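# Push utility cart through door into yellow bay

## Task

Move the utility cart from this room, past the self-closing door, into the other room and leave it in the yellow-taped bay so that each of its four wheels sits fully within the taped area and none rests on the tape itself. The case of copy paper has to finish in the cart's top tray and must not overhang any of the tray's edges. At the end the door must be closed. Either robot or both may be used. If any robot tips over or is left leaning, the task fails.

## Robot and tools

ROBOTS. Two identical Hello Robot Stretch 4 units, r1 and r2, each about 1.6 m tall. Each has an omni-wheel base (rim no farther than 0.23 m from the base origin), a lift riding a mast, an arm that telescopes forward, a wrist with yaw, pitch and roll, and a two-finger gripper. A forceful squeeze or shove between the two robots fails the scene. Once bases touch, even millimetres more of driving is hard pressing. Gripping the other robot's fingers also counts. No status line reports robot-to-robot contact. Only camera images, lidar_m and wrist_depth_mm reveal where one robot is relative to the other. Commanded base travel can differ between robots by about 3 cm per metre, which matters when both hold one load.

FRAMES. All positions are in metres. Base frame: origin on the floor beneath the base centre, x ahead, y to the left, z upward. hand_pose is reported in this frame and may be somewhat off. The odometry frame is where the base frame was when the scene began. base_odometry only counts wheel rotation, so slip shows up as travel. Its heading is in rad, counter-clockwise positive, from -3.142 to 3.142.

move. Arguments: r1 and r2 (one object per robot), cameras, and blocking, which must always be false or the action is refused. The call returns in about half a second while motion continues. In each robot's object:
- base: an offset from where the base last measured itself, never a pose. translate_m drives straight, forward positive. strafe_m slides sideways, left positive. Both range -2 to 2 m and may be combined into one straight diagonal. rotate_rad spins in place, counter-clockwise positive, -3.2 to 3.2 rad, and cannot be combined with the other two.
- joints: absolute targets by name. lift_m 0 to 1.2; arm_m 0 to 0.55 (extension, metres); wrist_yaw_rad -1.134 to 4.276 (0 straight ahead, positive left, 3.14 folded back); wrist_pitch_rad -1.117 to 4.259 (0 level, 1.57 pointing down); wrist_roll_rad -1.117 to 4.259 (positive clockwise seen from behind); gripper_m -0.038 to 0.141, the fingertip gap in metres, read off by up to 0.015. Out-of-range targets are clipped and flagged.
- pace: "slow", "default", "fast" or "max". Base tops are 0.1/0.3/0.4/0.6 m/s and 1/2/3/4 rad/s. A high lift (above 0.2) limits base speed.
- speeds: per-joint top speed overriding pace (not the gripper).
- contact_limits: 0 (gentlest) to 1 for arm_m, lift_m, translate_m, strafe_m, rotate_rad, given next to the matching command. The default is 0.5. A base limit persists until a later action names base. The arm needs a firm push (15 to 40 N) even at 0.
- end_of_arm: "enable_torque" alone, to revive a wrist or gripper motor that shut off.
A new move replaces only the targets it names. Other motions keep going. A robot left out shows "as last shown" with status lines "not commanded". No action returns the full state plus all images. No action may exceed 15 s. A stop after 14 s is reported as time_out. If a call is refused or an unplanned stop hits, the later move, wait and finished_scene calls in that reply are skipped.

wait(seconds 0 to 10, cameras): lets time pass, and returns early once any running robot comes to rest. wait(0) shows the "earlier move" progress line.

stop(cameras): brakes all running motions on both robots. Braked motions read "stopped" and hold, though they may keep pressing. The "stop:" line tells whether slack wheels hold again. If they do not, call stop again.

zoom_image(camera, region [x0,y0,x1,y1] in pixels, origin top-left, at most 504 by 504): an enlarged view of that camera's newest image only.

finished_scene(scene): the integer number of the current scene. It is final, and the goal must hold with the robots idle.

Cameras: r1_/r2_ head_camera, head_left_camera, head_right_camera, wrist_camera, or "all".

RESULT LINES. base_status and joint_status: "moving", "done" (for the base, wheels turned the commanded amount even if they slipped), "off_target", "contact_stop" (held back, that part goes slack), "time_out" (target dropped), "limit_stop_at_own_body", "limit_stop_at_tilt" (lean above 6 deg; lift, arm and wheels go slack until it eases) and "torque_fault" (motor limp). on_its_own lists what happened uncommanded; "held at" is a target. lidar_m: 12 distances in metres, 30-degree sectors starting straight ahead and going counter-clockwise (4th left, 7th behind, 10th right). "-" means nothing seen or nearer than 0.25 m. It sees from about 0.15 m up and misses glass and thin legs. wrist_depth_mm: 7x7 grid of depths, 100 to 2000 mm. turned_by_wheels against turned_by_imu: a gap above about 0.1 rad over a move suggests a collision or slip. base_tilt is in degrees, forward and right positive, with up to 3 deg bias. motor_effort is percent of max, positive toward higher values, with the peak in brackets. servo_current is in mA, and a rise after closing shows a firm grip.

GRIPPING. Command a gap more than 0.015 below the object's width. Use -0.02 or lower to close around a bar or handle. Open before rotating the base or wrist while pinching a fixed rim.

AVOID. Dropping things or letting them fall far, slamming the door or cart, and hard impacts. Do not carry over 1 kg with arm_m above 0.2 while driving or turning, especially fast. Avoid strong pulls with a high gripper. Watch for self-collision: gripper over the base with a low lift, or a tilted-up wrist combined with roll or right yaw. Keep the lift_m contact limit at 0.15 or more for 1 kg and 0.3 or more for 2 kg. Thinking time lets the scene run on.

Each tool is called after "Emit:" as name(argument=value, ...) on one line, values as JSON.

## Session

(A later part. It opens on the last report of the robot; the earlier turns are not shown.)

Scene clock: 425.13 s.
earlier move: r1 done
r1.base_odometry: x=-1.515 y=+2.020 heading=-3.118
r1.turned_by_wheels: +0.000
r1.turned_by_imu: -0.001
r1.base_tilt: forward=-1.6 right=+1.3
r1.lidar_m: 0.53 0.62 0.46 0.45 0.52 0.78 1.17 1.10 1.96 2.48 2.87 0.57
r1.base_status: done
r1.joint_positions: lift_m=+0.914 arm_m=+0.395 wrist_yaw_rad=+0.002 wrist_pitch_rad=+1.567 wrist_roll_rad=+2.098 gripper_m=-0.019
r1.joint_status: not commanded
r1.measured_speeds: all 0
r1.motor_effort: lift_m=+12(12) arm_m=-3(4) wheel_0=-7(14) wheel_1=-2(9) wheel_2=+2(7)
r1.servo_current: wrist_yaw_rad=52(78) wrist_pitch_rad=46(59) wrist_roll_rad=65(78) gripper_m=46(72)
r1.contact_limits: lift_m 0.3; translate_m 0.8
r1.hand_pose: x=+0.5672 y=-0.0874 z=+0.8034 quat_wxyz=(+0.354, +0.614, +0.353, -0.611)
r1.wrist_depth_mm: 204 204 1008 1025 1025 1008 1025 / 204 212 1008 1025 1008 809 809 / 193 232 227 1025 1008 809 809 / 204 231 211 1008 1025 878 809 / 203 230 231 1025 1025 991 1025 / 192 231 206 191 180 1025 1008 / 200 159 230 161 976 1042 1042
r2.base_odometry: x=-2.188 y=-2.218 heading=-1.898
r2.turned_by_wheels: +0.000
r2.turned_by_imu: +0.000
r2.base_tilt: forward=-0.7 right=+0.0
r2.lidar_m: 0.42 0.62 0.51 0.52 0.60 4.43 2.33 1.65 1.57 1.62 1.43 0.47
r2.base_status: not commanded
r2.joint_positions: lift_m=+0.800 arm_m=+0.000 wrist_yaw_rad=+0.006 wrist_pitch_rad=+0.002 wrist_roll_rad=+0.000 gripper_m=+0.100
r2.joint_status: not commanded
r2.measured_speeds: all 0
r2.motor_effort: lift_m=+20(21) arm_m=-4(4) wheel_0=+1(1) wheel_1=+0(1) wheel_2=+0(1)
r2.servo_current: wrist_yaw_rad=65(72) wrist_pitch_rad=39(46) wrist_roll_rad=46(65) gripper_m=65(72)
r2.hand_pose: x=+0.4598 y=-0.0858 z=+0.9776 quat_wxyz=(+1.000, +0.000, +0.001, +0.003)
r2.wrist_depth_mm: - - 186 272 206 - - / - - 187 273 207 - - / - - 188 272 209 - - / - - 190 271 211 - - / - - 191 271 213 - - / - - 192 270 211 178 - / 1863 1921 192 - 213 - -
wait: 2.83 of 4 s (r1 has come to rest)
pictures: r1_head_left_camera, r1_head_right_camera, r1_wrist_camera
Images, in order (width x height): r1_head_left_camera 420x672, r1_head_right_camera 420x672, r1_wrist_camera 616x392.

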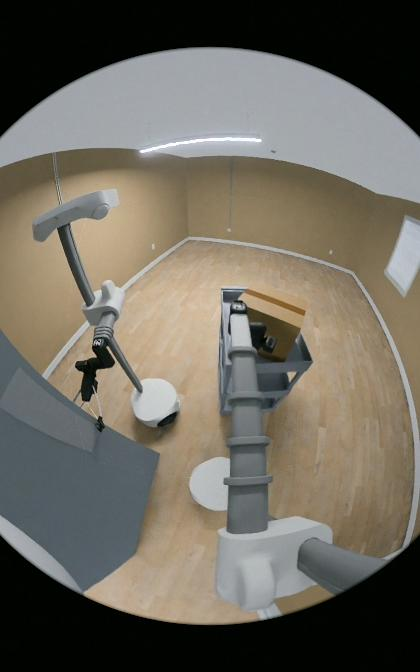

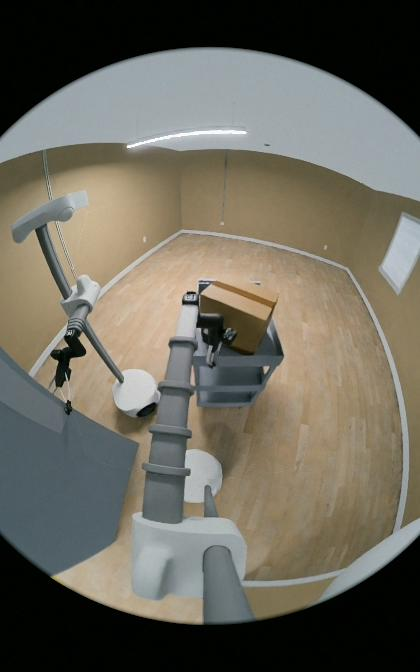

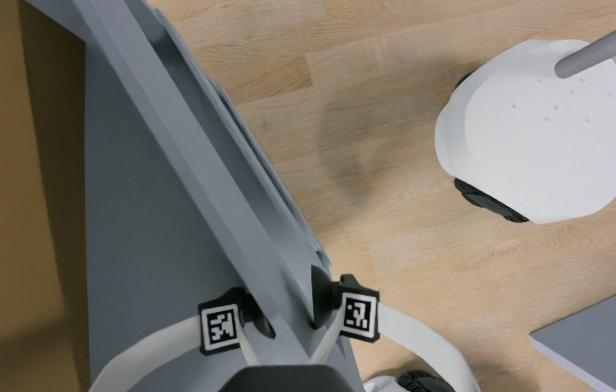

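Emit:
move(r1={"base":{"translate_m":-0.92,"strafe_m":0.043},"contact_limits":{"translate_m":0.8},"pace":"slow"}, blocking=false)

Emit:
wait(seconds=5.5, cameras=["r1_head_left_camera"])

Emit:
wait(seconds=5.5, cameras=["r1_wrist_camera","r1_head_left_camera","r1_head_right_camera"])

Scene clock: 437.50 s.
move: r1 moving
r1.base_odometry: x=-1.502 y=+2.019 heading=-3.119
r1.turned_by_wheels: +0.000
r1.turned_by_imu: -0.001
r1.base_tilt: forward=-1.6 right=+1.3
r1.lidar_m: 0.55 0.63 0.46 0.45 0.54 0.81 1.17 1.09 1.89 2.47 2.86 0.59
r1.base_status: translate_m moving; strafe_m moving
r1.joint_positions: lift_m=+0.914 arm_m=+0.395 wrist_yaw_rad=+0.002 wrist_pitch_rad=+1.566 wrist_roll_rad=+2.098 gripper_m=-0.019
r1.joint_status: not commanded
r1.measured_speeds: translate_m=-0.049 strafe_m=+0.003 rotate_rad=+0.002 lift_m=+0.000 arm_m=+0.000 wrist_yaw_rad=+0.000 wrist_pitch_rad=-0.001 wrist_roll_rad=+0.000
r1.motor_effort: lift_m=+12(12) arm_m=-4(4) wheel_0=-7(10) wheel_1=-4(6) wheel_2=+8(8)
r1.servo_current: wrist_yaw_rad=39(52) wrist_pitch_rad=39(52) wrist_roll_rad=46(65) gripper_m=59(59)
r1.contact_limits: lift_m 0.3; translate_m 0.8
r1.hand_pose: x=+0.5675 y=-0.0874 z=+0.8034 quat_wxyz=(+0.354, +0.614, +0.352, -0.611)
r1.wrist_depth_mm: 198 224 1008 1025 1008 991 1025 / 209 201 1025 1025 1008 820 798 / 198 232 241 1025 1025 809 809 / 208 232 200 1008 1025 904 798 / 207 231 231 1042 1025 991 1025 / 205 233 195 196 179 1025 1008 / 204 156 231 161 179 128 1025
r2: as last shown
pictures: none

Scene clock: 443.00 s.
earlier move: r1 moving
r1.base_odometry: x=-0.965 y=+2.007 heading=-3.118
r1.turned_by_wheels: +0.001
r1.turned_by_imu: +0.003
r1.base_tilt: forward=-1.6 right=+1.2
r1.lidar_m: 0.51 0.69 0.51 0.51 0.59 3.32 3.33 0.59 0.85 2.37 2.78 0.61
r1.base_status: translate_m moving; strafe_m moving
r1.joint_positions: lift_m=+0.914 arm_m=+0.395 wrist_yaw_rad=+0.002 wrist_pitch_rad=+1.566 wrist_roll_rad=+2.098 gripper_m=-0.019
r1.joint_status: not commanded
r1.measured_speeds: translate_m=-0.101 strafe_m=+0.006 rotate_rad=+0.002 lift_m=+0.000 arm_m=+0.000 wrist_yaw_rad=+0.000 wrist_pitch_rad=+0.000 wrist_roll_rad=+0.000
r1.motor_effort: lift_m=+12(13) arm_m=-3(4) wheel_0=-1(10) wheel_1=+0(6) wheel_2=+8(9)
r1.servo_current: wrist_yaw_rad=52(72) wrist_pitch_rad=39(52) wrist_roll_rad=46(65) gripper_m=59(65)
r1.contact_limits: lift_m 0.3; translate_m 0.8
r1.hand_pose: x=+0.5675 y=-0.0874 z=+0.8033 quat_wxyz=(+0.354, +0.614, +0.352, -0.611)
r1.wrist_depth_mm: 991 1008 1008 1025 1008 1025 1008 / 227 1008 1025 1008 1008 798 798 / 187 220 1042 991 1008 809 820 / 229 183 236 1025 1008 891 820 / 223 230 193 517 1025 1008 991 / 206 230 190 199 179 1008 1025 / 191 158 181 161 227 132 -
r2.base_odometry: x=-2.188 y=-2.218 heading=-1.898
r2.turned_by_wheels: +0.000
r2.turned_by_imu: +0.001
r2.base_tilt: forward=-0.7 right=+0.1
r2.lidar_m: 0.42 0.43 0.27 0.31 4.40 4.40 2.32 1.64 1.56 1.61 1.43 0.45
r2.base_status: not commanded
r2.joint_positions: lift_m=+0.800 arm_m=+0.000 wrist_yaw_rad=+0.006 wrist_pitch_rad=+0.002 wrist_roll_rad=+0.000 gripper_m=+0.100
r2.joint_status: not commanded
r2.measured_speeds: all 0
r2.motor_effort: lift_m=+20(21) arm_m=-4(4) wheel_0=+0(1) wheel_1=+0(0) wheel_2=+0(1)
r2.servo_current: wrist_yaw_rad=46(72) wrist_pitch_rad=46(46) wrist_roll_rad=46(65) gripper_m=59(65)
r2.hand_pose: x=+0.4598 y=-0.0858 z=+0.9776 quat_wxyz=(+1.000, +0.000, +0.001, +0.003)
r2.wrist_depth_mm: - - 186 272 206 - - / - 741 186 272 208 - - / - 854 189 271 209 - - / - - 190 270 211 - - / - - 191 272 211 - - / - - 192 271 210 178 - / - 1863 193 - 212 - -
wait: 5.50 s; no rest
Images, in order (width x height): r1_head_left_camera 420x672.

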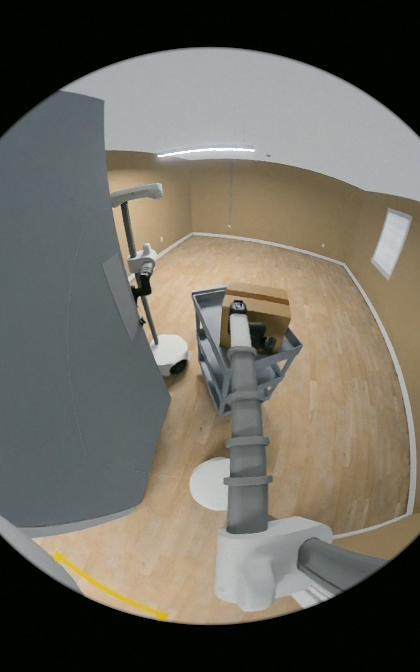

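Scene clock: 447.50 s.
earlier move: r1 done
r1.base_odometry: x=-0.594 y=+1.998 heading=-3.118
r1.turned_by_wheels: +0.000
r1.turned_by_imu: +0.002
r1.base_tilt: forward=-1.6 right=+1.3
r1.lidar_m: 0.48 0.72 0.56 0.56 2.90 2.95 2.99 2.88 0.37 2.23 2.63 0.63
r1.base_status: done
r1.joint_positions: lift_m=+0.913 arm_m=+0.395 wrist_yaw_rad=+0.002 wrist_pitch_rad=+1.566 wrist_roll_rad=+2.098 gripper_m=-0.019
r1.joint_status: not commanded
r1.measured_speeds: all 0
r1.motor_effort: lift_m=+13(13) arm_m=-4(4) wheel_0=+0(10) wheel_1=-1(6) wheel_2=+5(10)
r1.servo_current: wrist_yaw_rad=46(72) wrist_pitch_rad=46(52) wrist_roll_rad=65(72) gripper_m=59(65)
r1.contact_limits: lift_m 0.3; translate_m 0.8
r1.hand_pose: x=+0.5675 y=-0.0874 z=+0.8033 quat_wxyz=(+0.354, +0.614, +0.352, -0.611)
r1.wrist_depth_mm: 1008 1008 1025 1025 991 1025 1025 / 1008 1025 1008 1025 1025 809 809 / 397 1025 1025 1025 1042 809 798 / 179 213 - 1008 1025 891 809 / 230 177 208 539 1025 1008 1008 / 216 230 180 196 177 1025 1025 / 198 158 181 160 196 148 1025
r2.base_odometry: x=-2.188 y=-2.218 heading=-1.898
r2.turned_by_wheels: +0.000
r2.turned_by_imu: +0.001
r2.base_tilt: forward=-0.7 right=+0.1
r2.lidar_m: 0.39 0.45 0.51 3.29 4.42 4.40 2.35 1.67 1.57 1.63 1.45 0.47
r2.base_status: not commanded
r2.joint_positions: lift_m=+0.800 arm_m=+0.000 wrist_yaw_rad=+0.006 wrist_pitch_rad=+0.002 wrist_roll_rad=+0.000 gripper_m=+0.100
r2.joint_status: not commanded
r2.measured_speeds: all 0
r2.motor_effort: lift_m=+20(21) arm_m=-4(4) wheel_0=+0(1) wheel_1=+0(1) wheel_2=+0(1)
r2.servo_current: wrist_yaw_rad=52(72) wrist_pitch_rad=39(52) wrist_roll_rad=52(65) gripper_m=59(65)
r2.hand_pose: x=+0.4598 y=-0.0858 z=+0.9776 quat_wxyz=(+1.000, +0.000, +0.001, +0.003)
r2.wrist_depth_mm: - - 186 272 206 - - / - - 187 272 207 - - / - 820 189 271 209 - - / 504 621 190 271 211 - - / 500 609 191 271 213 - - / 500 564 191 271 211 178 - / 504 336 192 - 213 - -
wait: 4.50 of 5.5 s (r1 has come to rest)
pictures: r1_head_left_camera, r1_head_right_camera, r1_wrist_camera
Images, in order (width x height): r1_head_left_camera 420x672, r1_head_right_camera 420x672, r1_wrist_camera 616x392.

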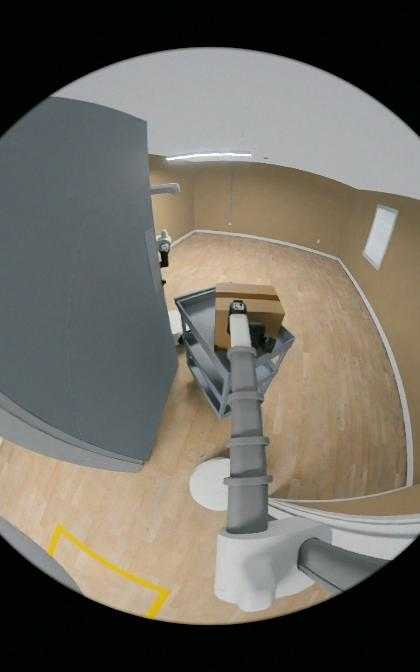

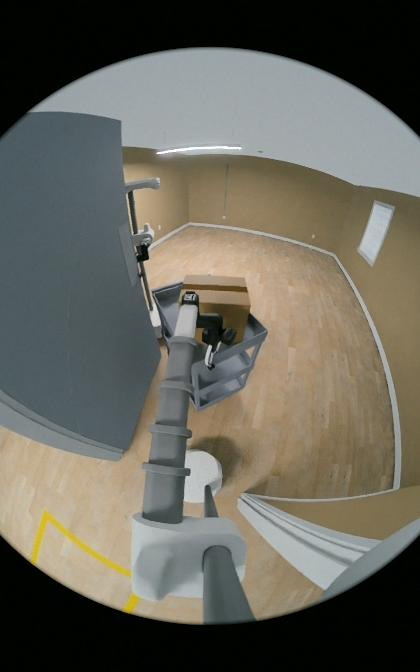

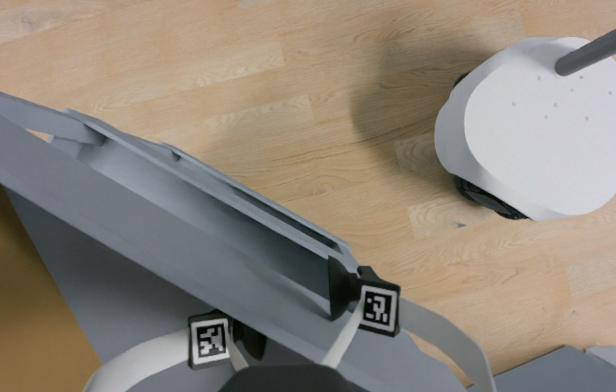

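Emit:
move(r1={"base":{"translate_m":-0.10,"strafe_m":0.13},"contact_limits":{"translate_m":0.8},"pace":"slow"}, blocking=false)

Emit:
wait(seconds=3, cameras=["r1_wrist_camera","r1_head_right_camera","r1_head_left_camera","r2_head_left_camera"])

Scene clock: 472.10 s.
move: r1 moving
r1.base_odometry: x=-0.586 y=+1.989 heading=-3.118
r1.turned_by_wheels: +0.000
r1.turned_by_imu: +0.000
r1.base_tilt: forward=-1.6 right=+1.3
r1.lidar_m: 0.49 0.71 0.52 0.55 2.88 2.95 2.96 2.79 0.39 2.27 2.66 0.65
r1.base_status: translate_m moving; strafe_m moving
r1.joint_positions: lift_m=+0.913 arm_m=+0.395 wrist_yaw_rad=+0.002 wrist_pitch_rad=+1.566 wrist_roll_rad=+2.098 gripper_m=-0.019
r1.joint_status: not commanded
r1.measured_speeds: translate_m=-0.030 strafe_m=+0.038 rotate_rad=-0.004 lift_m=+0.000 arm_m=+0.000 wrist_yaw_rad=+0.000 wrist_pitch_rad=+0.000 wrist_roll_rad=+0.000
r1.motor_effort: lift_m=+13(13) arm_m=-4(4) wheel_0=-7(7) wheel_1=+5(7) wheel_2=+7(9)
r1.servo_current: wrist_yaw_rad=52(65) wrist_pitch_rad=39(46) wrist_roll_rad=33(65) gripper_m=59(65)
r1.contact_limits: lift_m 0.3; translate_m 0.8
r1.hand_pose: x=+0.5675 y=-0.0874 z=+0.8033 quat_wxyz=(+0.354, +0.614, +0.352, -0.611)
r1.wrist_depth_mm: 1025 1008 1025 1025 1008 1025 1025 / 1025 1025 1025 1008 1008 809 798 / 384 1025 991 1008 1008 798 809 / 184 208 - 1008 1008 904 809 / 232 178 210 798 1025 1008 1008 / 220 230 178 199 177 1025 1025 / 204 161 180 160 196 131 1025
r2: as last shown
r2.turned_by_imu: +0.000
pictures: none

Scene clock: 474.50 s.
earlier move: r1 done
r1.base_odometry: x=-0.491 y=+1.871 heading=-3.118
r1.turned_by_wheels: +0.000
r1.turned_by_imu: +0.000
r1.base_tilt: forward=-1.6 right=+1.3
r1.lidar_m: 0.53 0.56 0.46 0.51 2.80 2.83 2.83 2.69 0.46 0.45 2.76 0.61
r1.base_status: done
r1.joint_positions: lift_m=+0.913 arm_m=+0.395 wrist_yaw_rad=+0.002 wrist_pitch_rad=+1.570 wrist_roll_rad=+2.098 gripper_m=-0.019
r1.joint_status: not commanded
r1.measured_speeds: all 0
r1.motor_effort: lift_m=+13(13) arm_m=-4(4) wheel_0=-3(11) wheel_1=+2(7) wheel_2=+3(9)
r1.servo_current: wrist_yaw_rad=33(72) wrist_pitch_rad=46(52) wrist_roll_rad=39(72) gripper_m=52(65)
r1.contact_limits: lift_m 0.3; translate_m 0.8
r1.hand_pose: x=+0.5665 y=-0.0874 z=+0.8033 quat_wxyz=(+0.353, +0.613, +0.353, -0.612)
r1.wrist_depth_mm: 364 1025 1025 1042 1025 1042 1042 / 188 1025 1008 1042 1025 809 820 / 225 195 1008 1008 1025 809 809 / 224 229 226 1008 1025 854 820 / 215 229 186 1025 1008 1025 1025 / 199 229 196 198 180 1025 1042 / 187 161 229 161 309 133 -
r2.base_odometry: x=-2.188 y=-2.218 heading=-1.898
r2.turned_by_wheels: +0.000
r2.turned_by_imu: +0.000
r2.base_tilt: forward=-0.6 right=+0.0
r2.lidar_m: 0.41 0.50 0.68 3.26 4.39 4.42 2.33 1.66 1.57 1.61 1.46 0.45
r2.base_status: not commanded
r2.joint_positions: lift_m=+0.800 arm_m=+0.000 wrist_yaw_rad=+0.006 wrist_pitch_rad=+0.002 wrist_roll_rad=+0.000 gripper_m=+0.100
r2.joint_status: not commanded
r2.measured_speeds: all 0
r2.motor_effort: lift_m=+20(21) arm_m=-3(4) wheel_0=+0(1) wheel_1=+0(1) wheel_2=+0(0)
r2.servo_current: wrist_yaw_rad=52(65) wrist_pitch_rad=39(46) wrist_roll_rad=26(59) gripper_m=59(65)
r2.hand_pose: x=+0.4598 y=-0.0858 z=+0.9776 quat_wxyz=(+1.000, +0.000, +0.001, +0.003)
r2.wrist_depth_mm: - - 186 272 206 - - / - - 187 272 208 - - / - 654 189 272 208 - - / 621 585 190 270 211 - - / 634 585 191 272 211 - - / 634 564 191 271 211 178 - / 336 338 193 - 212 - -
wait: 2.40 of 3 s (r1 has come to rest)
pictures: r1_head_left_camera, r1_head_right_camera, r1_wrist_camera, r2_head_left_camera
Images, in order (width x height): r1_head_left_camera 420x672, r1_head_right_camera 420x672, r1_wrist_camera 616x392, r2_head_left_camera 420x672.

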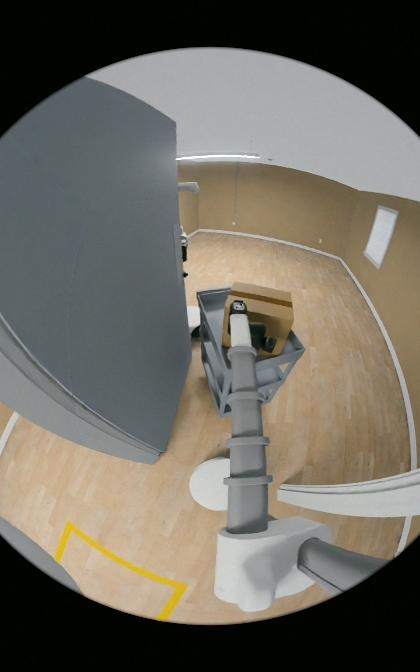

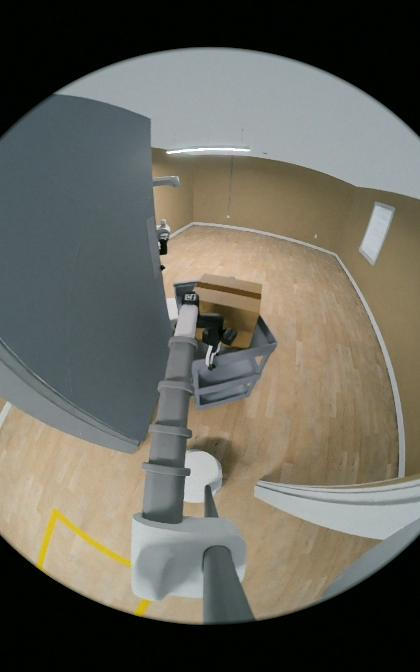

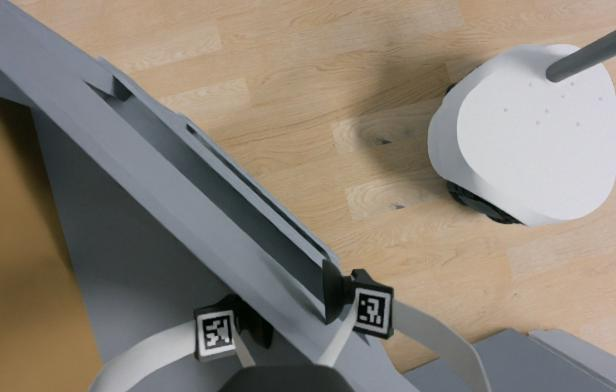

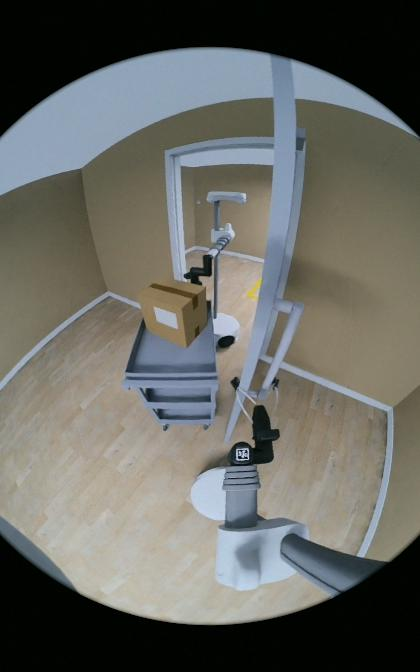

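Emit:
move(r1={"base":{"translate_m":-0.35,"strafe_m":0.044},"joints":{"wrist_roll_rad":2.5},"speeds":{"wrist_roll_rad":0.15},"contact_limits":{"translate_m":0.8},"pace":"slow"}, blocking=false)

Emit:
wait(seconds=5, cameras=["r1_wrist_camera","r1_head_right_camera","r1_head_left_camera","r2_head_left_camera"])

Scene clock: 487.17 s.
move: r1 moving
r1.base_odometry: x=-0.479 y=+1.870 heading=-3.118
r1.turned_by_wheels: +0.000
r1.turned_by_imu: +0.000
r1.base_tilt: forward=-1.5 right=+1.3
r1.lidar_m: 0.52 0.57 0.47 0.50 2.80 2.82 2.81 2.71 0.47 0.44 2.79 0.63
r1.base_status: translate_m moving; strafe_m moving
r1.joint_positions: lift_m=+0.913 arm_m=+0.395 wrist_yaw_rad=+0.002 wrist_pitch_rad=+1.568 wrist_roll_rad=+2.156 gripper_m=-0.019
r1.joint_status: wrist_roll_rad moving
r1.measured_speeds: translate_m=-0.048 strafe_m=+0.006 rotate_rad=+0.002 lift_m=+0.000 arm_m=+0.000 wrist_yaw_rad=+0.000 wrist_pitch_rad=-0.024 wrist_roll_rad=+0.148
r1.motor_effort: lift_m=+13(13) arm_m=-4(4) wheel_0=-5(6) wheel_1=-5(5) wheel_2=+7(7)
r1.servo_current: wrist_yaw_rad=39(59) wrist_pitch_rad=39(46) wrist_roll_rad=98(98) gripper_m=52(59)
r1.contact_limits: lift_m 0.3; translate_m 0.8
r1.hand_pose: x=+0.5670 y=-0.0874 z=+0.8033 quat_wxyz=(+0.336, +0.624, +0.335, -0.622)
r1.wrist_depth_mm: 1008 1025 1042 1042 1008 1008 809 / 222 1025 1042 1025 1025 809 809 / 185 218 1008 1025 1025 820 809 / 231 182 234 1025 1008 976 798 / 224 230 191 1025 1025 1008 1025 / 210 231 187 200 179 1025 1008 / 194 159 181 161 230 - -
r2: as last shown
pictures: none

Scene clock: 491.47 s.
earlier move: r1 done
r1.base_odometry: x=-0.140 y=+1.835 heading=-3.117
r1.turned_by_wheels: +0.001
r1.turned_by_imu: +0.004
r1.base_tilt: forward=-1.6 right=+1.2
r1.lidar_m: 0.55 0.63 0.65 2.44 2.83 2.49 2.48 2.64 2.32 0.55 0.52 0.58
r1.base_status: done
r1.joint_positions: lift_m=+0.913 arm_m=+0.395 wrist_yaw_rad=+0.002 wrist_pitch_rad=+1.564 wrist_roll_rad=+2.490 gripper_m=-0.019
r1.joint_status: all done
r1.measured_speeds: all 0
r1.motor_effort: lift_m=+13(13) arm_m=-4(4) wheel_0=+2(6) wheel_1=+1(5) wheel_2=+7(14)
r1.servo_current: wrist_yaw_rad=52(78) wrist_pitch_rad=52(65) wrist_roll_rad=52(111) gripper_m=52(65)
r1.contact_limits: lift_m 0.3; translate_m 0.8
r1.hand_pose: x=+0.5682 y=-0.0874 z=+0.8033 quat_wxyz=(+0.228, +0.672, +0.226, -0.667)
r1.wrist_depth_mm: 1008 1025 1025 1025 1008 798 798 / 1025 1025 1042 1008 960 798 809 / 240 1025 991 1025 1025 1025 1025 / 178 208 878 1025 1025 1008 1008 / 230 178 204 535 1042 1008 1008 / 217 230 181 198 177 1025 1025 / 196 162 180 160 191 140 741
r2.base_odometry: x=-2.188 y=-2.218 heading=-1.898
r2.turned_by_wheels: +0.000
r2.turned_by_imu: +0.001
r2.base_tilt: forward=-0.6 right=+0.1
r2.lidar_m: 0.41 0.85 3.17 3.27 4.38 4.40 2.35 1.65 1.56 1.63 1.45 0.44
r2.base_status: not commanded
r2.joint_positions: lift_m=+0.800 arm_m=+0.000 wrist_yaw_rad=+0.006 wrist_pitch_rad=+0.002 wrist_roll_rad=+0.000 gripper_m=+0.100
r2.joint_status: not commanded
r2.measured_speeds: all 0
r2.motor_effort: lift_m=+20(21) arm_m=-4(4) wheel_0=+0(1) wheel_1=+0(1) wheel_2=+0(1)
r2.servo_current: wrist_yaw_rad=59(65) wrist_pitch_rad=33(46) wrist_roll_rad=46(65) gripper_m=59(65)
r2.hand_pose: x=+0.4598 y=-0.0858 z=+0.9776 quat_wxyz=(+1.000, +0.000, +0.001, +0.003)
r2.wrist_depth_mm: - - 186 272 207 - - / - - 187 273 207 - - / - - 189 273 209 - - / - - 190 272 211 - - / - 1025 191 272 213 - - / - 186 191 272 211 178 - / - 1921 191 - 213 - -
wait: 4.30 of 5 s (r1 has come to rest)
pictures: r1_head_left_camera, r1_head_right_camera, r1_wrist_camera, r2_head_left_camera
Images, in order (width x height): r1_head_left_camera 420x672, r1_head_right_camera 420x672, r1_wrist_camera 616x392, r2_head_left_camera 420x672.

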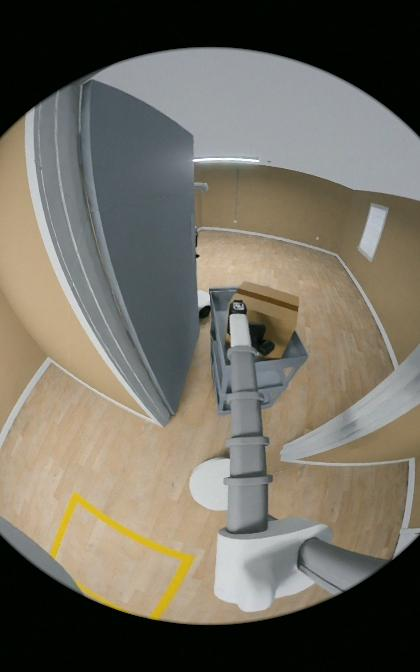

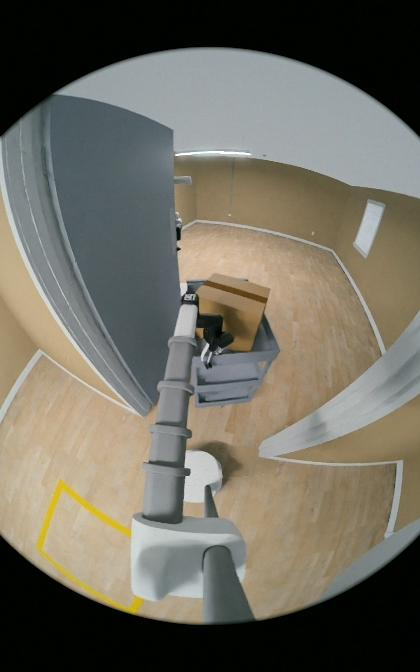

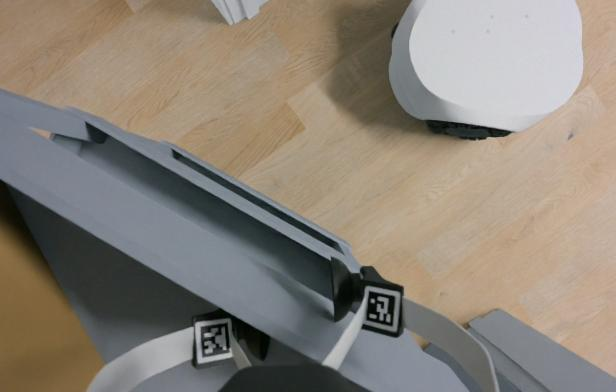

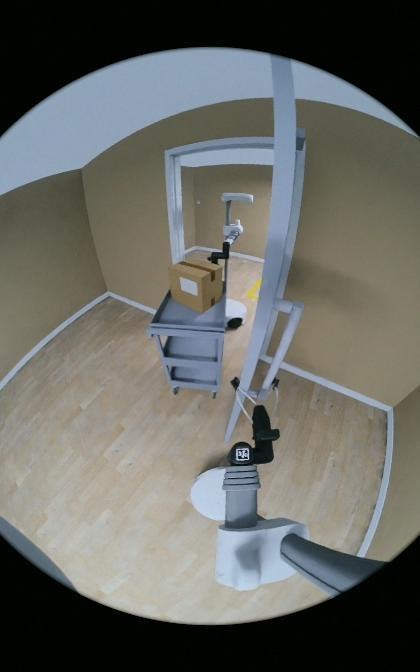

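Emit:
move(r1={"base":{"translate_m":-0.5,"strafe_m":0.073},"joints":{"wrist_roll_rad":2.9},"speeds":{"wrist_roll_rad":0.12},"contact_limits":{"translate_m":0.8},"pace":"slow"}, blocking=false)

Emit:
wait(seconds=6.5, cameras=["r1_wrist_camera","r1_head_right_camera","r1_head_left_camera","r2_head_left_camera"])

Scene clock: 500.73 s.
move: r1 moving
r1.base_odometry: x=-0.128 y=+1.834 heading=-3.117
r1.turned_by_wheels: +0.001
r1.turned_by_imu: +0.000
r1.base_tilt: forward=-1.5 right=+1.2
r1.lidar_m: 0.54 0.64 0.64 2.43 2.85 2.45 2.49 2.61 2.31 0.62 0.53 0.59
r1.base_status: translate_m moving; strafe_m moving
r1.joint_positions: lift_m=+0.913 arm_m=+0.395 wrist_yaw_rad=+0.002 wrist_pitch_rad=+1.564 wrist_roll_rad=+2.542 gripper_m=-0.019
r1.joint_status: wrist_roll_rad moving
r1.measured_speeds: translate_m=-0.048 strafe_m=+0.007 rotate_rad=-0.001 lift_m=+0.000 arm_m=+0.000 wrist_yaw_rad=+0.000 wrist_pitch_rad=+0.000 wrist_roll_rad=+0.120
r1.motor_effort: lift_m=+13(13) arm_m=-4(4) wheel_0=-1(2) wheel_1=-2(2) wheel_2=+12(13)
r1.servo_current: wrist_yaw_rad=52(59) wrist_pitch_rad=39(52) wrist_roll_rad=65(85) gripper_m=52(59)
r1.contact_limits: lift_m 0.3; translate_m 0.8
r1.hand_pose: x=+0.5682 y=-0.0874 z=+0.8033 quat_wxyz=(+0.210, +0.678, +0.209, -0.673)
r1.wrist_depth_mm: 1025 1042 1008 1025 831 809 798 / 1025 1008 1025 991 991 809 809 / 421 1025 1042 1008 1008 1008 1025 / 188 218 - 1008 1025 1008 1008 / 229 173 214 654 1025 1025 1008 / 222 231 179 200 178 1008 1025 / 202 165 180 160 194 148 691
r2: as last shown
r2.turned_by_imu: +0.000
r2.wrist_depth_mm: - - 186 273 207 - - / - - 187 273 208 - - / - - 189 272 209 - - / - - 190 271 211 - - / - 1042 192 271 213 - - / 715 186 191 271 211 178 - / - 1921 191 - 213 - -
pictures: none

Scene clock: 506.57 s.
earlier move: r1 done
r1.base_odometry: x=+0.361 y=+1.775 heading=-3.117
r1.turned_by_wheels: +0.000
r1.turned_by_imu: +0.003
r1.base_tilt: forward=-1.6 right=+1.3
r1.lidar_m: 0.53 1.01 1.68 2.51 2.29 1.98 1.99 2.39 2.22 1.56 0.90 0.56
r1.base_status: done
r1.joint_positions: lift_m=+0.913 arm_m=+0.395 wrist_yaw_rad=+0.002 wrist_pitch_rad=+1.566 wrist_roll_rad=+2.889 gripper_m=-0.019
r1.joint_status: all done
r1.measured_speeds: all 0
r1.motor_effort: lift_m=+13(13) arm_m=-3(4) wheel_0=+1(5) wheel_1=-1(4) wheel_2=+6(13)
r1.servo_current: wrist_yaw_rad=59(72) wrist_pitch_rad=33(52) wrist_roll_rad=78(117) gripper_m=59(65)
r1.contact_limits: lift_m 0.3; translate_m 0.8
r1.hand_pose: x=+0.5675 y=-0.0874 z=+0.8033 quat_wxyz=(+0.090, +0.703, +0.090, -0.700)
r1.wrist_depth_mm: 1025 1008 1025 1025 820 820 1008 / 1025 1008 1025 1025 991 1008 1025 / 1025 1025 1008 991 1008 1025 1008 / 217 - 1025 1025 1042 1025 1025 / 229 185 218 - 1008 1042 1025 / 229 229 177 198 176 1008 1042 / 205 158 179 166 176 167 1008
r2.base_odometry: x=-2.188 y=-2.218 heading=-1.898
r2.turned_by_wheels: +0.000
r2.turned_by_imu: +0.001
r2.base_tilt: forward=-0.7 right=+0.0
r2.lidar_m: 0.38 1.45 3.16 3.30 4.36 4.41 2.35 1.66 1.56 1.64 1.44 0.47
r2.base_status: not commanded
r2.joint_positions: lift_m=+0.800 arm_m=+0.000 wrist_yaw_rad=+0.006 wrist_pitch_rad=+0.002 wrist_roll_rad=+0.000 gripper_m=+0.100
r2.joint_status: not commanded
r2.measured_speeds: all 0
r2.motor_effort: lift_m=+20(21) arm_m=-4(4) wheel_0=+0(1) wheel_1=+0(1) wheel_2=+0(1)
r2.servo_current: wrist_yaw_rad=52(65) wrist_pitch_rad=39(46) wrist_roll_rad=52(65) gripper_m=65(72)
r2.hand_pose: x=+0.4598 y=-0.0858 z=+0.9776 quat_wxyz=(+1.000, +0.000, +0.001, +0.003)
r2.wrist_depth_mm: - - 186 272 206 - - / - - 187 272 207 - - / - - 189 272 209 - - / - - 190 271 211 - - / - - 191 270 212 - - / - - 192 272 211 177 - / - 1863 193 - 213 - -
wait: 5.83 of 6.5 s (r1 has come to rest)
pictures: r1_head_left_camera, r1_head_right_camera, r1_wrist_camera, r2_head_left_camera
Images, in order (width x height): r1_head_left_camera 420x672, r1_head_right_camera 420x672, r1_wrist_camera 616x392, r2_head_left_camera 420x672.

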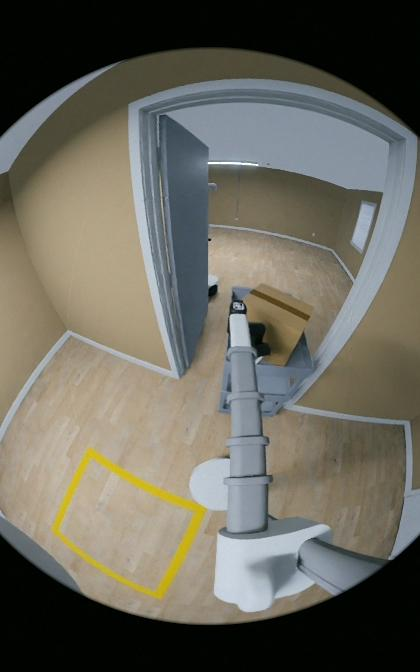

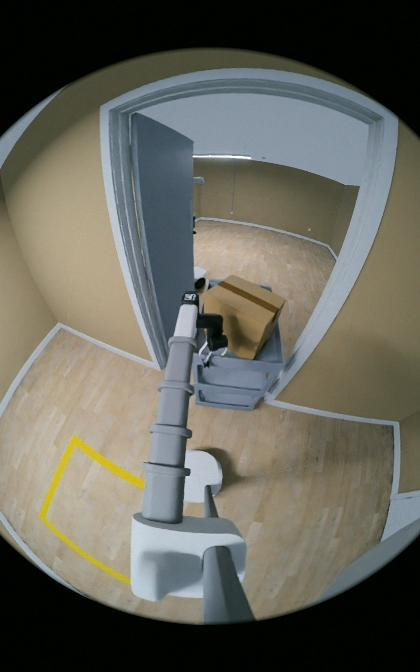

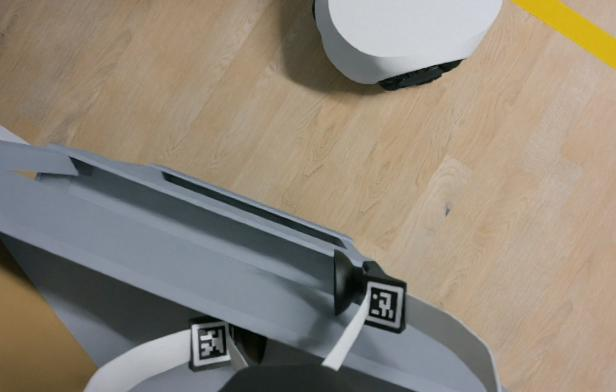

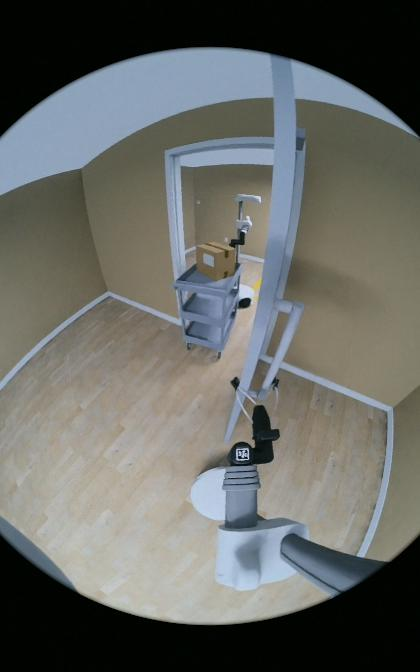

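Emit:
move(r1={"base":{"translate_m":-0.22,"strafe_m":0.18},"contact_limits":{"translate_m":0.6},"pace":"slow"}, blocking=false)

Emit:
wait(seconds=4, cameras=["r1_wrist_camera","r1_head_right_camera","r1_head_left_camera","r2_head_left_camera"])

Scene clock: 512.57 s.
move: r1 moving
r1.base_odometry: x=+0.372 y=+1.767 heading=-3.116
r1.turned_by_wheels: +0.000
r1.turned_by_imu: +0.000
r1.base_tilt: forward=-1.6 right=+1.3
r1.lidar_m: 0.55 1.02 1.69 2.51 2.26 1.98 1.98 2.37 2.23 1.55 0.91 0.57
r1.base_status: translate_m moving; strafe_m moving
r1.joint_positions: lift_m=+0.913 arm_m=+0.395 wrist_yaw_rad=+0.002 wrist_pitch_rad=+1.566 wrist_roll_rad=+2.889 gripper_m=-0.019
r1.joint_status: not commanded
r1.measured_speeds: translate_m=-0.040 strafe_m=+0.034 rotate_rad=+0.001 lift_m=+0.000 arm_m=+0.000 wrist_yaw_rad=+0.000 wrist_pitch_rad=+0.000 wrist_roll_rad=+0.000
r1.motor_effort: lift_m=+13(13) arm_m=-4(4) wheel_0=-9(9) wheel_1=+1(8) wheel_2=+8(10)
r1.servo_current: wrist_yaw_rad=39(59) wrist_pitch_rad=39(52) wrist_roll_rad=72(78) gripper_m=59(59)
r1.contact_limits: lift_m 0.3; translate_m 0.6
r1.hand_pose: x=+0.5676 y=-0.0874 z=+0.8033 quat_wxyz=(+0.090, +0.703, +0.090, -0.700)
r1.wrist_depth_mm: 1008 1008 1025 1025 809 798 1008 / 1008 1025 1008 1008 1008 1025 1025 / 1008 1025 1008 1025 1025 1008 1008 / 216 - 1025 1025 1008 1008 1025 / 186 189 225 - 1025 1025 1025 / 231 231 176 202 178 1008 1008 / 210 167 181 161 177 146 1042
r2: as last shown
r2.turned_by_imu: +0.000
pictures: none

Scene clock: 516.13 s.
earlier move: r1 done
r1.base_odometry: x=+0.586 y=+1.601 heading=-3.116
r1.turned_by_wheels: +0.000
r1.turned_by_imu: +0.000
r1.base_tilt: forward=-1.6 right=+1.2
r1.lidar_m: 0.52 1.23 2.20 2.37 1.99 1.73 1.74 2.08 2.33 2.05 0.55 0.49
r1.base_status: done
r1.joint_positions: lift_m=+0.913 arm_m=+0.395 wrist_yaw_rad=+0.002 wrist_pitch_rad=+1.570 wrist_roll_rad=+2.892 gripper_m=-0.019
r1.joint_status: not commanded
r1.measured_speeds: all 0
r1.motor_effort: lift_m=+13(13) arm_m=-4(4) wheel_0=-3(12) wheel_1=+3(8) wheel_2=+2(10)
r1.servo_current: wrist_yaw_rad=39(72) wrist_pitch_rad=39(52) wrist_roll_rad=46(85) gripper_m=52(65)
r1.contact_limits: lift_m 0.3; translate_m 0.6
r1.hand_pose: x=+0.5662 y=-0.0874 z=+0.8033 quat_wxyz=(+0.089, +0.702, +0.089, -0.701)
r1.wrist_depth_mm: 211 1025 1008 1025 820 809 1042 / 208 484 1008 1025 904 1025 1025 / 230 190 1008 991 1025 1025 1008 / 218 231 210 1025 1025 1025 1042 / 212 229 197 1025 1042 1008 1008 / 197 230 196 197 179 1025 1042 / 187 155 229 161 1008 991 1025
r2.base_odometry: x=-2.188 y=-2.218 heading=-1.898
r2.turned_by_wheels: +0.000
r2.turned_by_imu: +0.001
r2.base_tilt: forward=-0.6 right=+0.0
r2.lidar_m: 0.41 1.91 3.17 3.29 4.37 4.42 2.33 1.64 1.57 1.63 1.45 0.45
r2.base_status: not commanded
r2.joint_positions: lift_m=+0.800 arm_m=+0.000 wrist_yaw_rad=+0.006 wrist_pitch_rad=+0.002 wrist_roll_rad=+0.000 gripper_m=+0.100
r2.joint_status: not commanded
r2.measured_speeds: all 0
r2.motor_effort: lift_m=+20(21) arm_m=-4(4) wheel_0=+0(1) wheel_1=+0(1) wheel_2=+0(1)
r2.servo_current: wrist_yaw_rad=52(65) wrist_pitch_rad=46(46) wrist_roll_rad=46(59) gripper_m=59(65)
r2.hand_pose: x=+0.4598 y=-0.0858 z=+0.9776 quat_wxyz=(+1.000, +0.000, +0.001, +0.003)
r2.wrist_depth_mm: - - 186 273 206 - - / - - 187 272 208 - - / - - 189 271 209 - - / - - 190 271 211 - - / - - 191 271 212 - - / - - 191 270 211 178 - / - 1921 193 - 213 - -
wait: 3.57 of 4 s (r1 has come to rest)
pictures: r1_head_left_camera, r1_head_right_camera, r1_wrist_camera, r2_head_left_camera
Images, in order (width x height): r1_head_left_camera 420x672, r1_head_right_camera 420x672, r1_wrist_camera 616x392, r2_head_left_camera 420x672.

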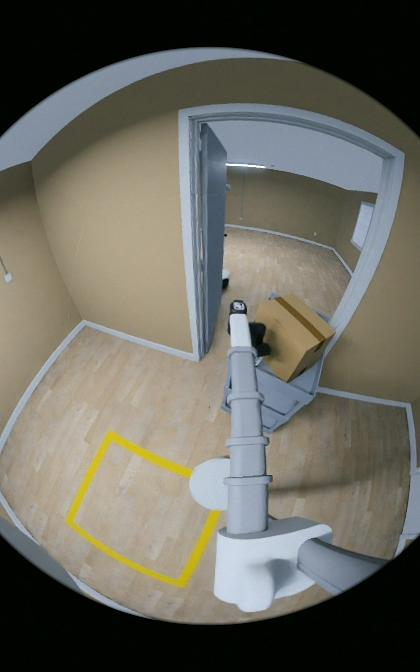

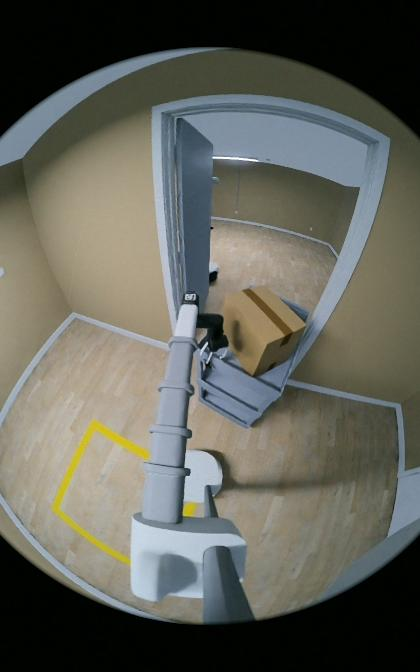

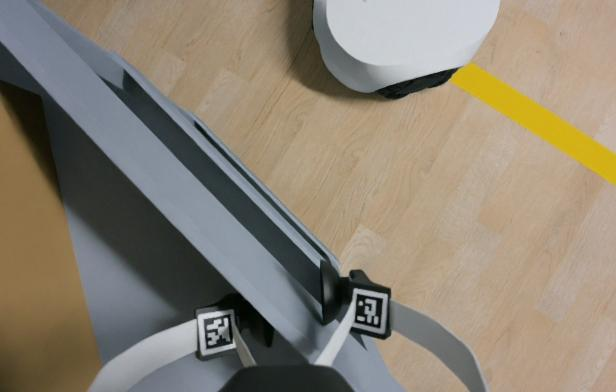

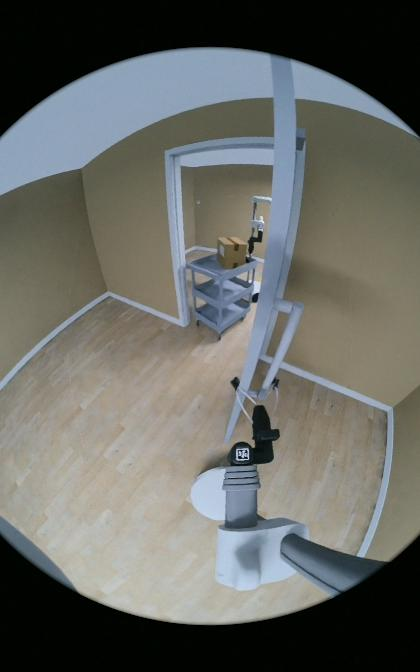

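Emit:
move(r1={"base":{"translate_m":-0.44,"strafe_m":0.13},"contact_limits":{"translate_m":0.6},"pace":"slow"}, blocking=false)

Emit:
wait(seconds=6, cameras=["r1_wrist_camera","r1_head_right_camera","r1_head_left_camera"])

Scene clock: 525.07 s.
move: r1 moving
r1.base_odometry: x=+0.598 y=+1.597 heading=-3.117
r1.turned_by_wheels: +0.000
r1.turned_by_imu: -0.001
r1.base_tilt: forward=-1.5 right=+1.3
r1.lidar_m: 0.55 1.25 2.24 2.37 1.97 1.72 1.72 2.08 2.33 2.08 1.20 0.49
r1.base_status: translate_m moving; strafe_m moving
r1.joint_positions: lift_m=+0.913 arm_m=+0.395 wrist_yaw_rad=+0.002 wrist_pitch_rad=+1.567 wrist_roll_rad=+2.892 gripper_m=-0.019
r1.joint_status: not commanded
r1.measured_speeds: translate_m=-0.049 strafe_m=+0.014 rotate_rad=+0.001 lift_m=+0.000 arm_m=+0.000 wrist_yaw_rad=+0.000 wrist_pitch_rad=-0.029 wrist_roll_rad=+0.000
r1.motor_effort: lift_m=+13(13) arm_m=-3(4) wheel_0=-9(9) wheel_1=-3(4) wheel_2=+7(7)
r1.servo_current: wrist_yaw_rad=59(59) wrist_pitch_rad=46(46) wrist_roll_rad=52(65) gripper_m=59(59)
r1.contact_limits: lift_m 0.3; translate_m 0.6
r1.hand_pose: x=+0.5672 y=-0.0874 z=+0.8033 quat_wxyz=(+0.089, +0.703, +0.089, -0.700)
r1.wrist_depth_mm: 242 1025 1025 1025 798 820 1008 / 186 480 1008 1025 1008 1008 1008 / 226 190 1008 1025 1008 1008 1025 / 224 198 223 1008 1008 1025 1042 / 213 231 197 544 1025 1025 1042 / 202 232 190 196 180 1025 991 / 194 157 182 161 345 136 1008
r2: as last shown
r2.turned_by_imu: +0.000
pictures: none

Scene clock: 530.40 s.
earlier move: r1 done
r1.base_odometry: x=+1.028 y=+1.482 heading=-3.116
r1.turned_by_wheels: +0.000
r1.turned_by_imu: +0.002
r1.base_tilt: forward=-1.6 right=+1.2
r1.lidar_m: 0.50 1.79 2.37 2.40 1.45 1.28 1.28 1.52 2.29 2.34 0.45 0.42
r1.base_status: done
r1.joint_positions: lift_m=+0.913 arm_m=+0.395 wrist_yaw_rad=+0.002 wrist_pitch_rad=+1.567 wrist_roll_rad=+2.894 gripper_m=-0.019
r1.joint_status: not commanded
r1.measured_speeds: all 0
r1.motor_effort: lift_m=+13(13) arm_m=-4(4) wheel_0=-4(11) wheel_1=-2(6) wheel_2=+4(10)
r1.servo_current: wrist_yaw_rad=52(78) wrist_pitch_rad=39(65) wrist_roll_rad=52(78) gripper_m=59(65)
r1.contact_limits: lift_m 0.3; translate_m 0.6
r1.hand_pose: x=+0.5672 y=-0.0874 z=+0.8033 quat_wxyz=(+0.088, +0.703, +0.088, -0.700)
r1.wrist_depth_mm: 182 227 1025 1008 798 854 1008 / 193 229 1008 1025 1008 1042 1025 / 195 230 211 1025 1008 1025 1025 / 197 231 210 991 1008 1042 1025 / 197 231 230 991 1008 1025 1025 / 188 231 196 195 181 1025 1008 / 198 157 231 161 1042 133 1025
r2.base_odometry: x=-2.188 y=-2.218 heading=-1.898
r2.turned_by_wheels: +0.000
r2.turned_by_imu: +0.001
r2.base_tilt: forward=-0.7 right=+0.0
r2.lidar_m: 0.41 1.91 3.18 3.27 4.39 4.39 2.34 1.64 1.58 1.61 1.48 0.47
r2.base_status: not commanded
r2.joint_positions: lift_m=+0.800 arm_m=+0.000 wrist_yaw_rad=+0.006 wrist_pitch_rad=+0.002 wrist_roll_rad=+0.000 gripper_m=+0.100
r2.joint_status: not commanded
r2.measured_speeds: all 0
r2.motor_effort: lift_m=+20(21) arm_m=-4(4) wheel_0=+0(1) wheel_1=+0(1) wheel_2=+0(1)
r2.servo_current: wrist_yaw_rad=46(65) wrist_pitch_rad=46(52) wrist_roll_rad=46(59) gripper_m=59(65)
r2.hand_pose: x=+0.4598 y=-0.0858 z=+0.9776 quat_wxyz=(+1.000, +0.000, +0.001, +0.003)
r2.wrist_depth_mm: - - 186 273 206 - - / - - 187 272 208 - - / - - 189 271 208 - - / - - 190 272 211 - - / - - 191 271 213 - - / - - 192 271 210 178 - / - 1921 192 - 213 - -
wait: 5.33 of 6 s (r1 has come to rest)
pictures: r1_head_left_camera, r1_head_right_camera, r1_wrist_camera
Images, in order (width x height): r1_head_left_camera 420x672, r1_head_right_camera 420x672, r1_wrist_camera 616x392.

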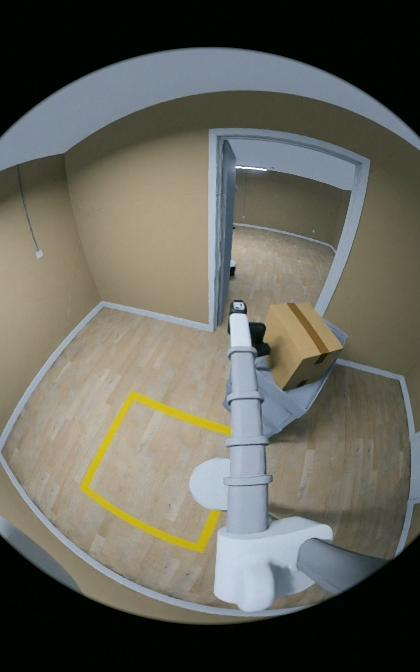

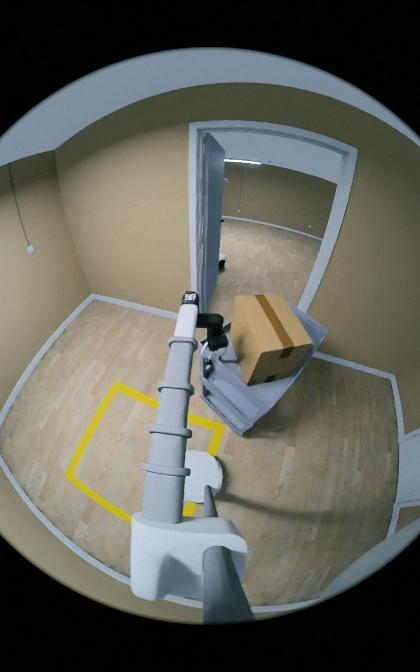

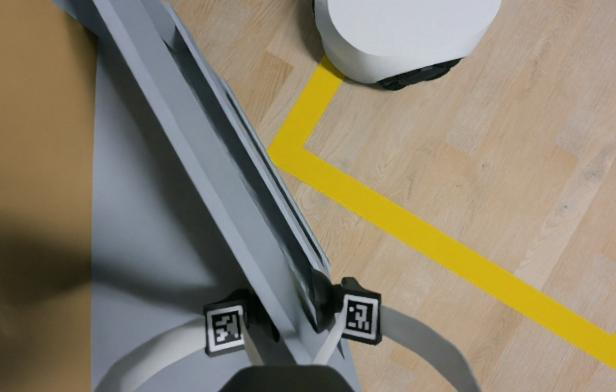

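Emit:
move(r1={"base":{"translate_m":-0.48,"strafe_m":0.54},"contact_limits":{"translate_m":0.6},"pace":"slow"}, blocking=false)

Emit:
wait(seconds=9, cameras=["r1_wrist_camera","r1_head_right_camera","r1_head_left_camera","r1_head_camera"])

Scene clock: 549.80 s.
move: r1 moving
r1.base_odometry: x=+1.037 y=+1.473 heading=-3.117
r1.turned_by_wheels: +0.000
r1.turned_by_imu: -0.001
r1.base_tilt: forward=-1.6 right=+1.3
r1.lidar_m: 0.53 1.79 2.36 2.38 1.47 1.25 1.27 1.52 2.30 2.35 0.46 0.44
r1.base_status: translate_m moving; strafe_m moving
r1.joint_positions: lift_m=+0.913 arm_m=+0.395 wrist_yaw_rad=+0.002 wrist_pitch_rad=+1.567 wrist_roll_rad=+2.894 gripper_m=-0.019
r1.joint_status: not commanded
r1.measured_speeds: translate_m=-0.033 strafe_m=+0.037 rotate_rad=-0.003 lift_m=+0.000 arm_m=+0.000 wrist_yaw_rad=+0.000 wrist_pitch_rad=+0.000 wrist_roll_rad=+0.000
r1.motor_effort: lift_m=+13(13) arm_m=-3(4) wheel_0=-10(10) wheel_1=+4(4) wheel_2=+5(7)
r1.servo_current: wrist_yaw_rad=39(65) wrist_pitch_rad=39(52) wrist_roll_rad=59(72) gripper_m=52(59)
r1.contact_limits: lift_m 0.3; translate_m 0.6
r1.hand_pose: x=+0.5673 y=-0.0874 z=+0.8033 quat_wxyz=(+0.088, +0.703, +0.088, -0.700)
r1.wrist_depth_mm: 197 199 1025 1025 809 809 1025 / 200 217 1008 1025 1025 1008 1008 / 201 231 200 1025 1008 1025 1025 / 203 231 215 1025 1042 1025 1025 / 204 231 232 1008 1025 1042 1025 / 204 232 206 191 181 1025 1008 / 204 160 233 162 179 1042 1042
r2: as last shown
r2.turned_by_imu: +0.000
pictures: none

Scene clock: 557.80 s.
earlier move: r1 done
r1.base_odometry: x=+1.521 y=+0.954 heading=-3.117
r1.turned_by_wheels: +0.000
r1.turned_by_imu: -0.005
r1.base_tilt: forward=-1.6 right=+1.3
r1.lidar_m: 0.41 2.31 2.00 1.31 0.76 0.67 0.68 0.79 1.49 2.74 0.28 0.25
r1.base_status: done
r1.joint_positions: lift_m=+0.913 arm_m=+0.395 wrist_yaw_rad=+0.001 wrist_pitch_rad=+1.573 wrist_roll_rad=+2.899 gripper_m=-0.019
r1.joint_status: not commanded
r1.measured_speeds: all 0
r1.motor_effort: lift_m=+13(13) arm_m=-4(4) wheel_0=-9(16) wheel_1=+0(7) wheel_2=-2(7)
r1.servo_current: wrist_yaw_rad=46(72) wrist_pitch_rad=39(52) wrist_roll_rad=52(72) gripper_m=52(65)
r1.contact_limits: lift_m 0.3; translate_m 0.6
r1.hand_pose: x=+0.5655 y=-0.0874 z=+0.8033 quat_wxyz=(+0.086, +0.701, +0.086, -0.702)
r1.wrist_depth_mm: 122 159 219 235 820 1008 1008 / 138 185 235 234 960 1042 1042 / 160 223 233 234 1025 1025 1008 / 191 232 232 231 1008 1025 1025 / 228 231 231 231 1008 991 1008 / 232 231 189 187 1025 1008 1008 / 231 154 231 181 156 1008 1008
r2.base_odometry: x=-2.188 y=-2.218 heading=-1.898
r2.turned_by_wheels: +0.000
r2.turned_by_imu: +0.001
r2.base_tilt: forward=-0.7 right=+0.0
r2.lidar_m: 0.39 1.91 3.17 3.31 4.38 4.43 2.34 1.63 1.56 1.63 1.46 0.45
r2.base_status: not commanded
r2.joint_positions: lift_m=+0.800 arm_m=+0.000 wrist_yaw_rad=+0.006 wrist_pitch_rad=+0.002 wrist_roll_rad=+0.000 gripper_m=+0.100
r2.joint_status: not commanded
r2.measured_speeds: all 0
r2.motor_effort: lift_m=+20(21) arm_m=-4(4) wheel_0=+0(1) wheel_1=+0(1) wheel_2=+0(1)
r2.servo_current: wrist_yaw_rad=59(65) wrist_pitch_rad=46(52) wrist_roll_rad=46(65) gripper_m=52(72)
r2.hand_pose: x=+0.4598 y=-0.0858 z=+0.9776 quat_wxyz=(+1.000, +0.000, +0.001, +0.003)
r2.wrist_depth_mm: - - 186 273 207 - - / - - 187 272 208 - - / - - 189 272 208 - - / - - 190 272 211 - - / - - 191 272 211 - - / - - 191 271 211 178 - / - 1921 192 - 213 - -
wait: 8.00 of 9 s (r1 has come to rest)
pictures: r1_head_camera, r1_head_left_camera, r1_head_right_camera, r1_wrist_camera
Images, in order (width x height): r1_head_camera 420x560, r1_head_left_camera 420x672, r1_head_right_camera 420x672, r1_wrist_camera 616x392.

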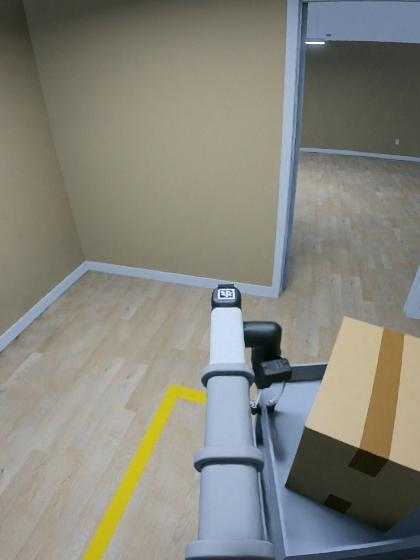

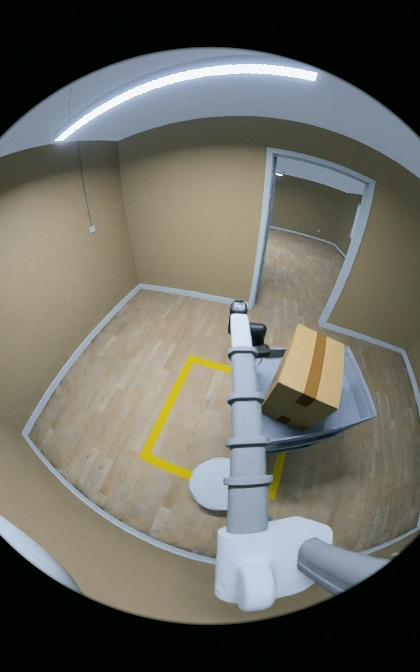

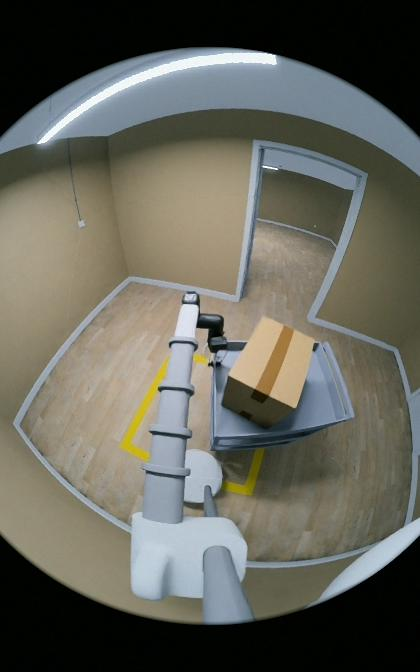

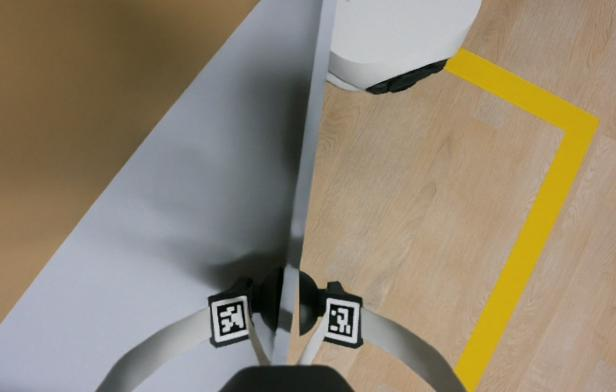

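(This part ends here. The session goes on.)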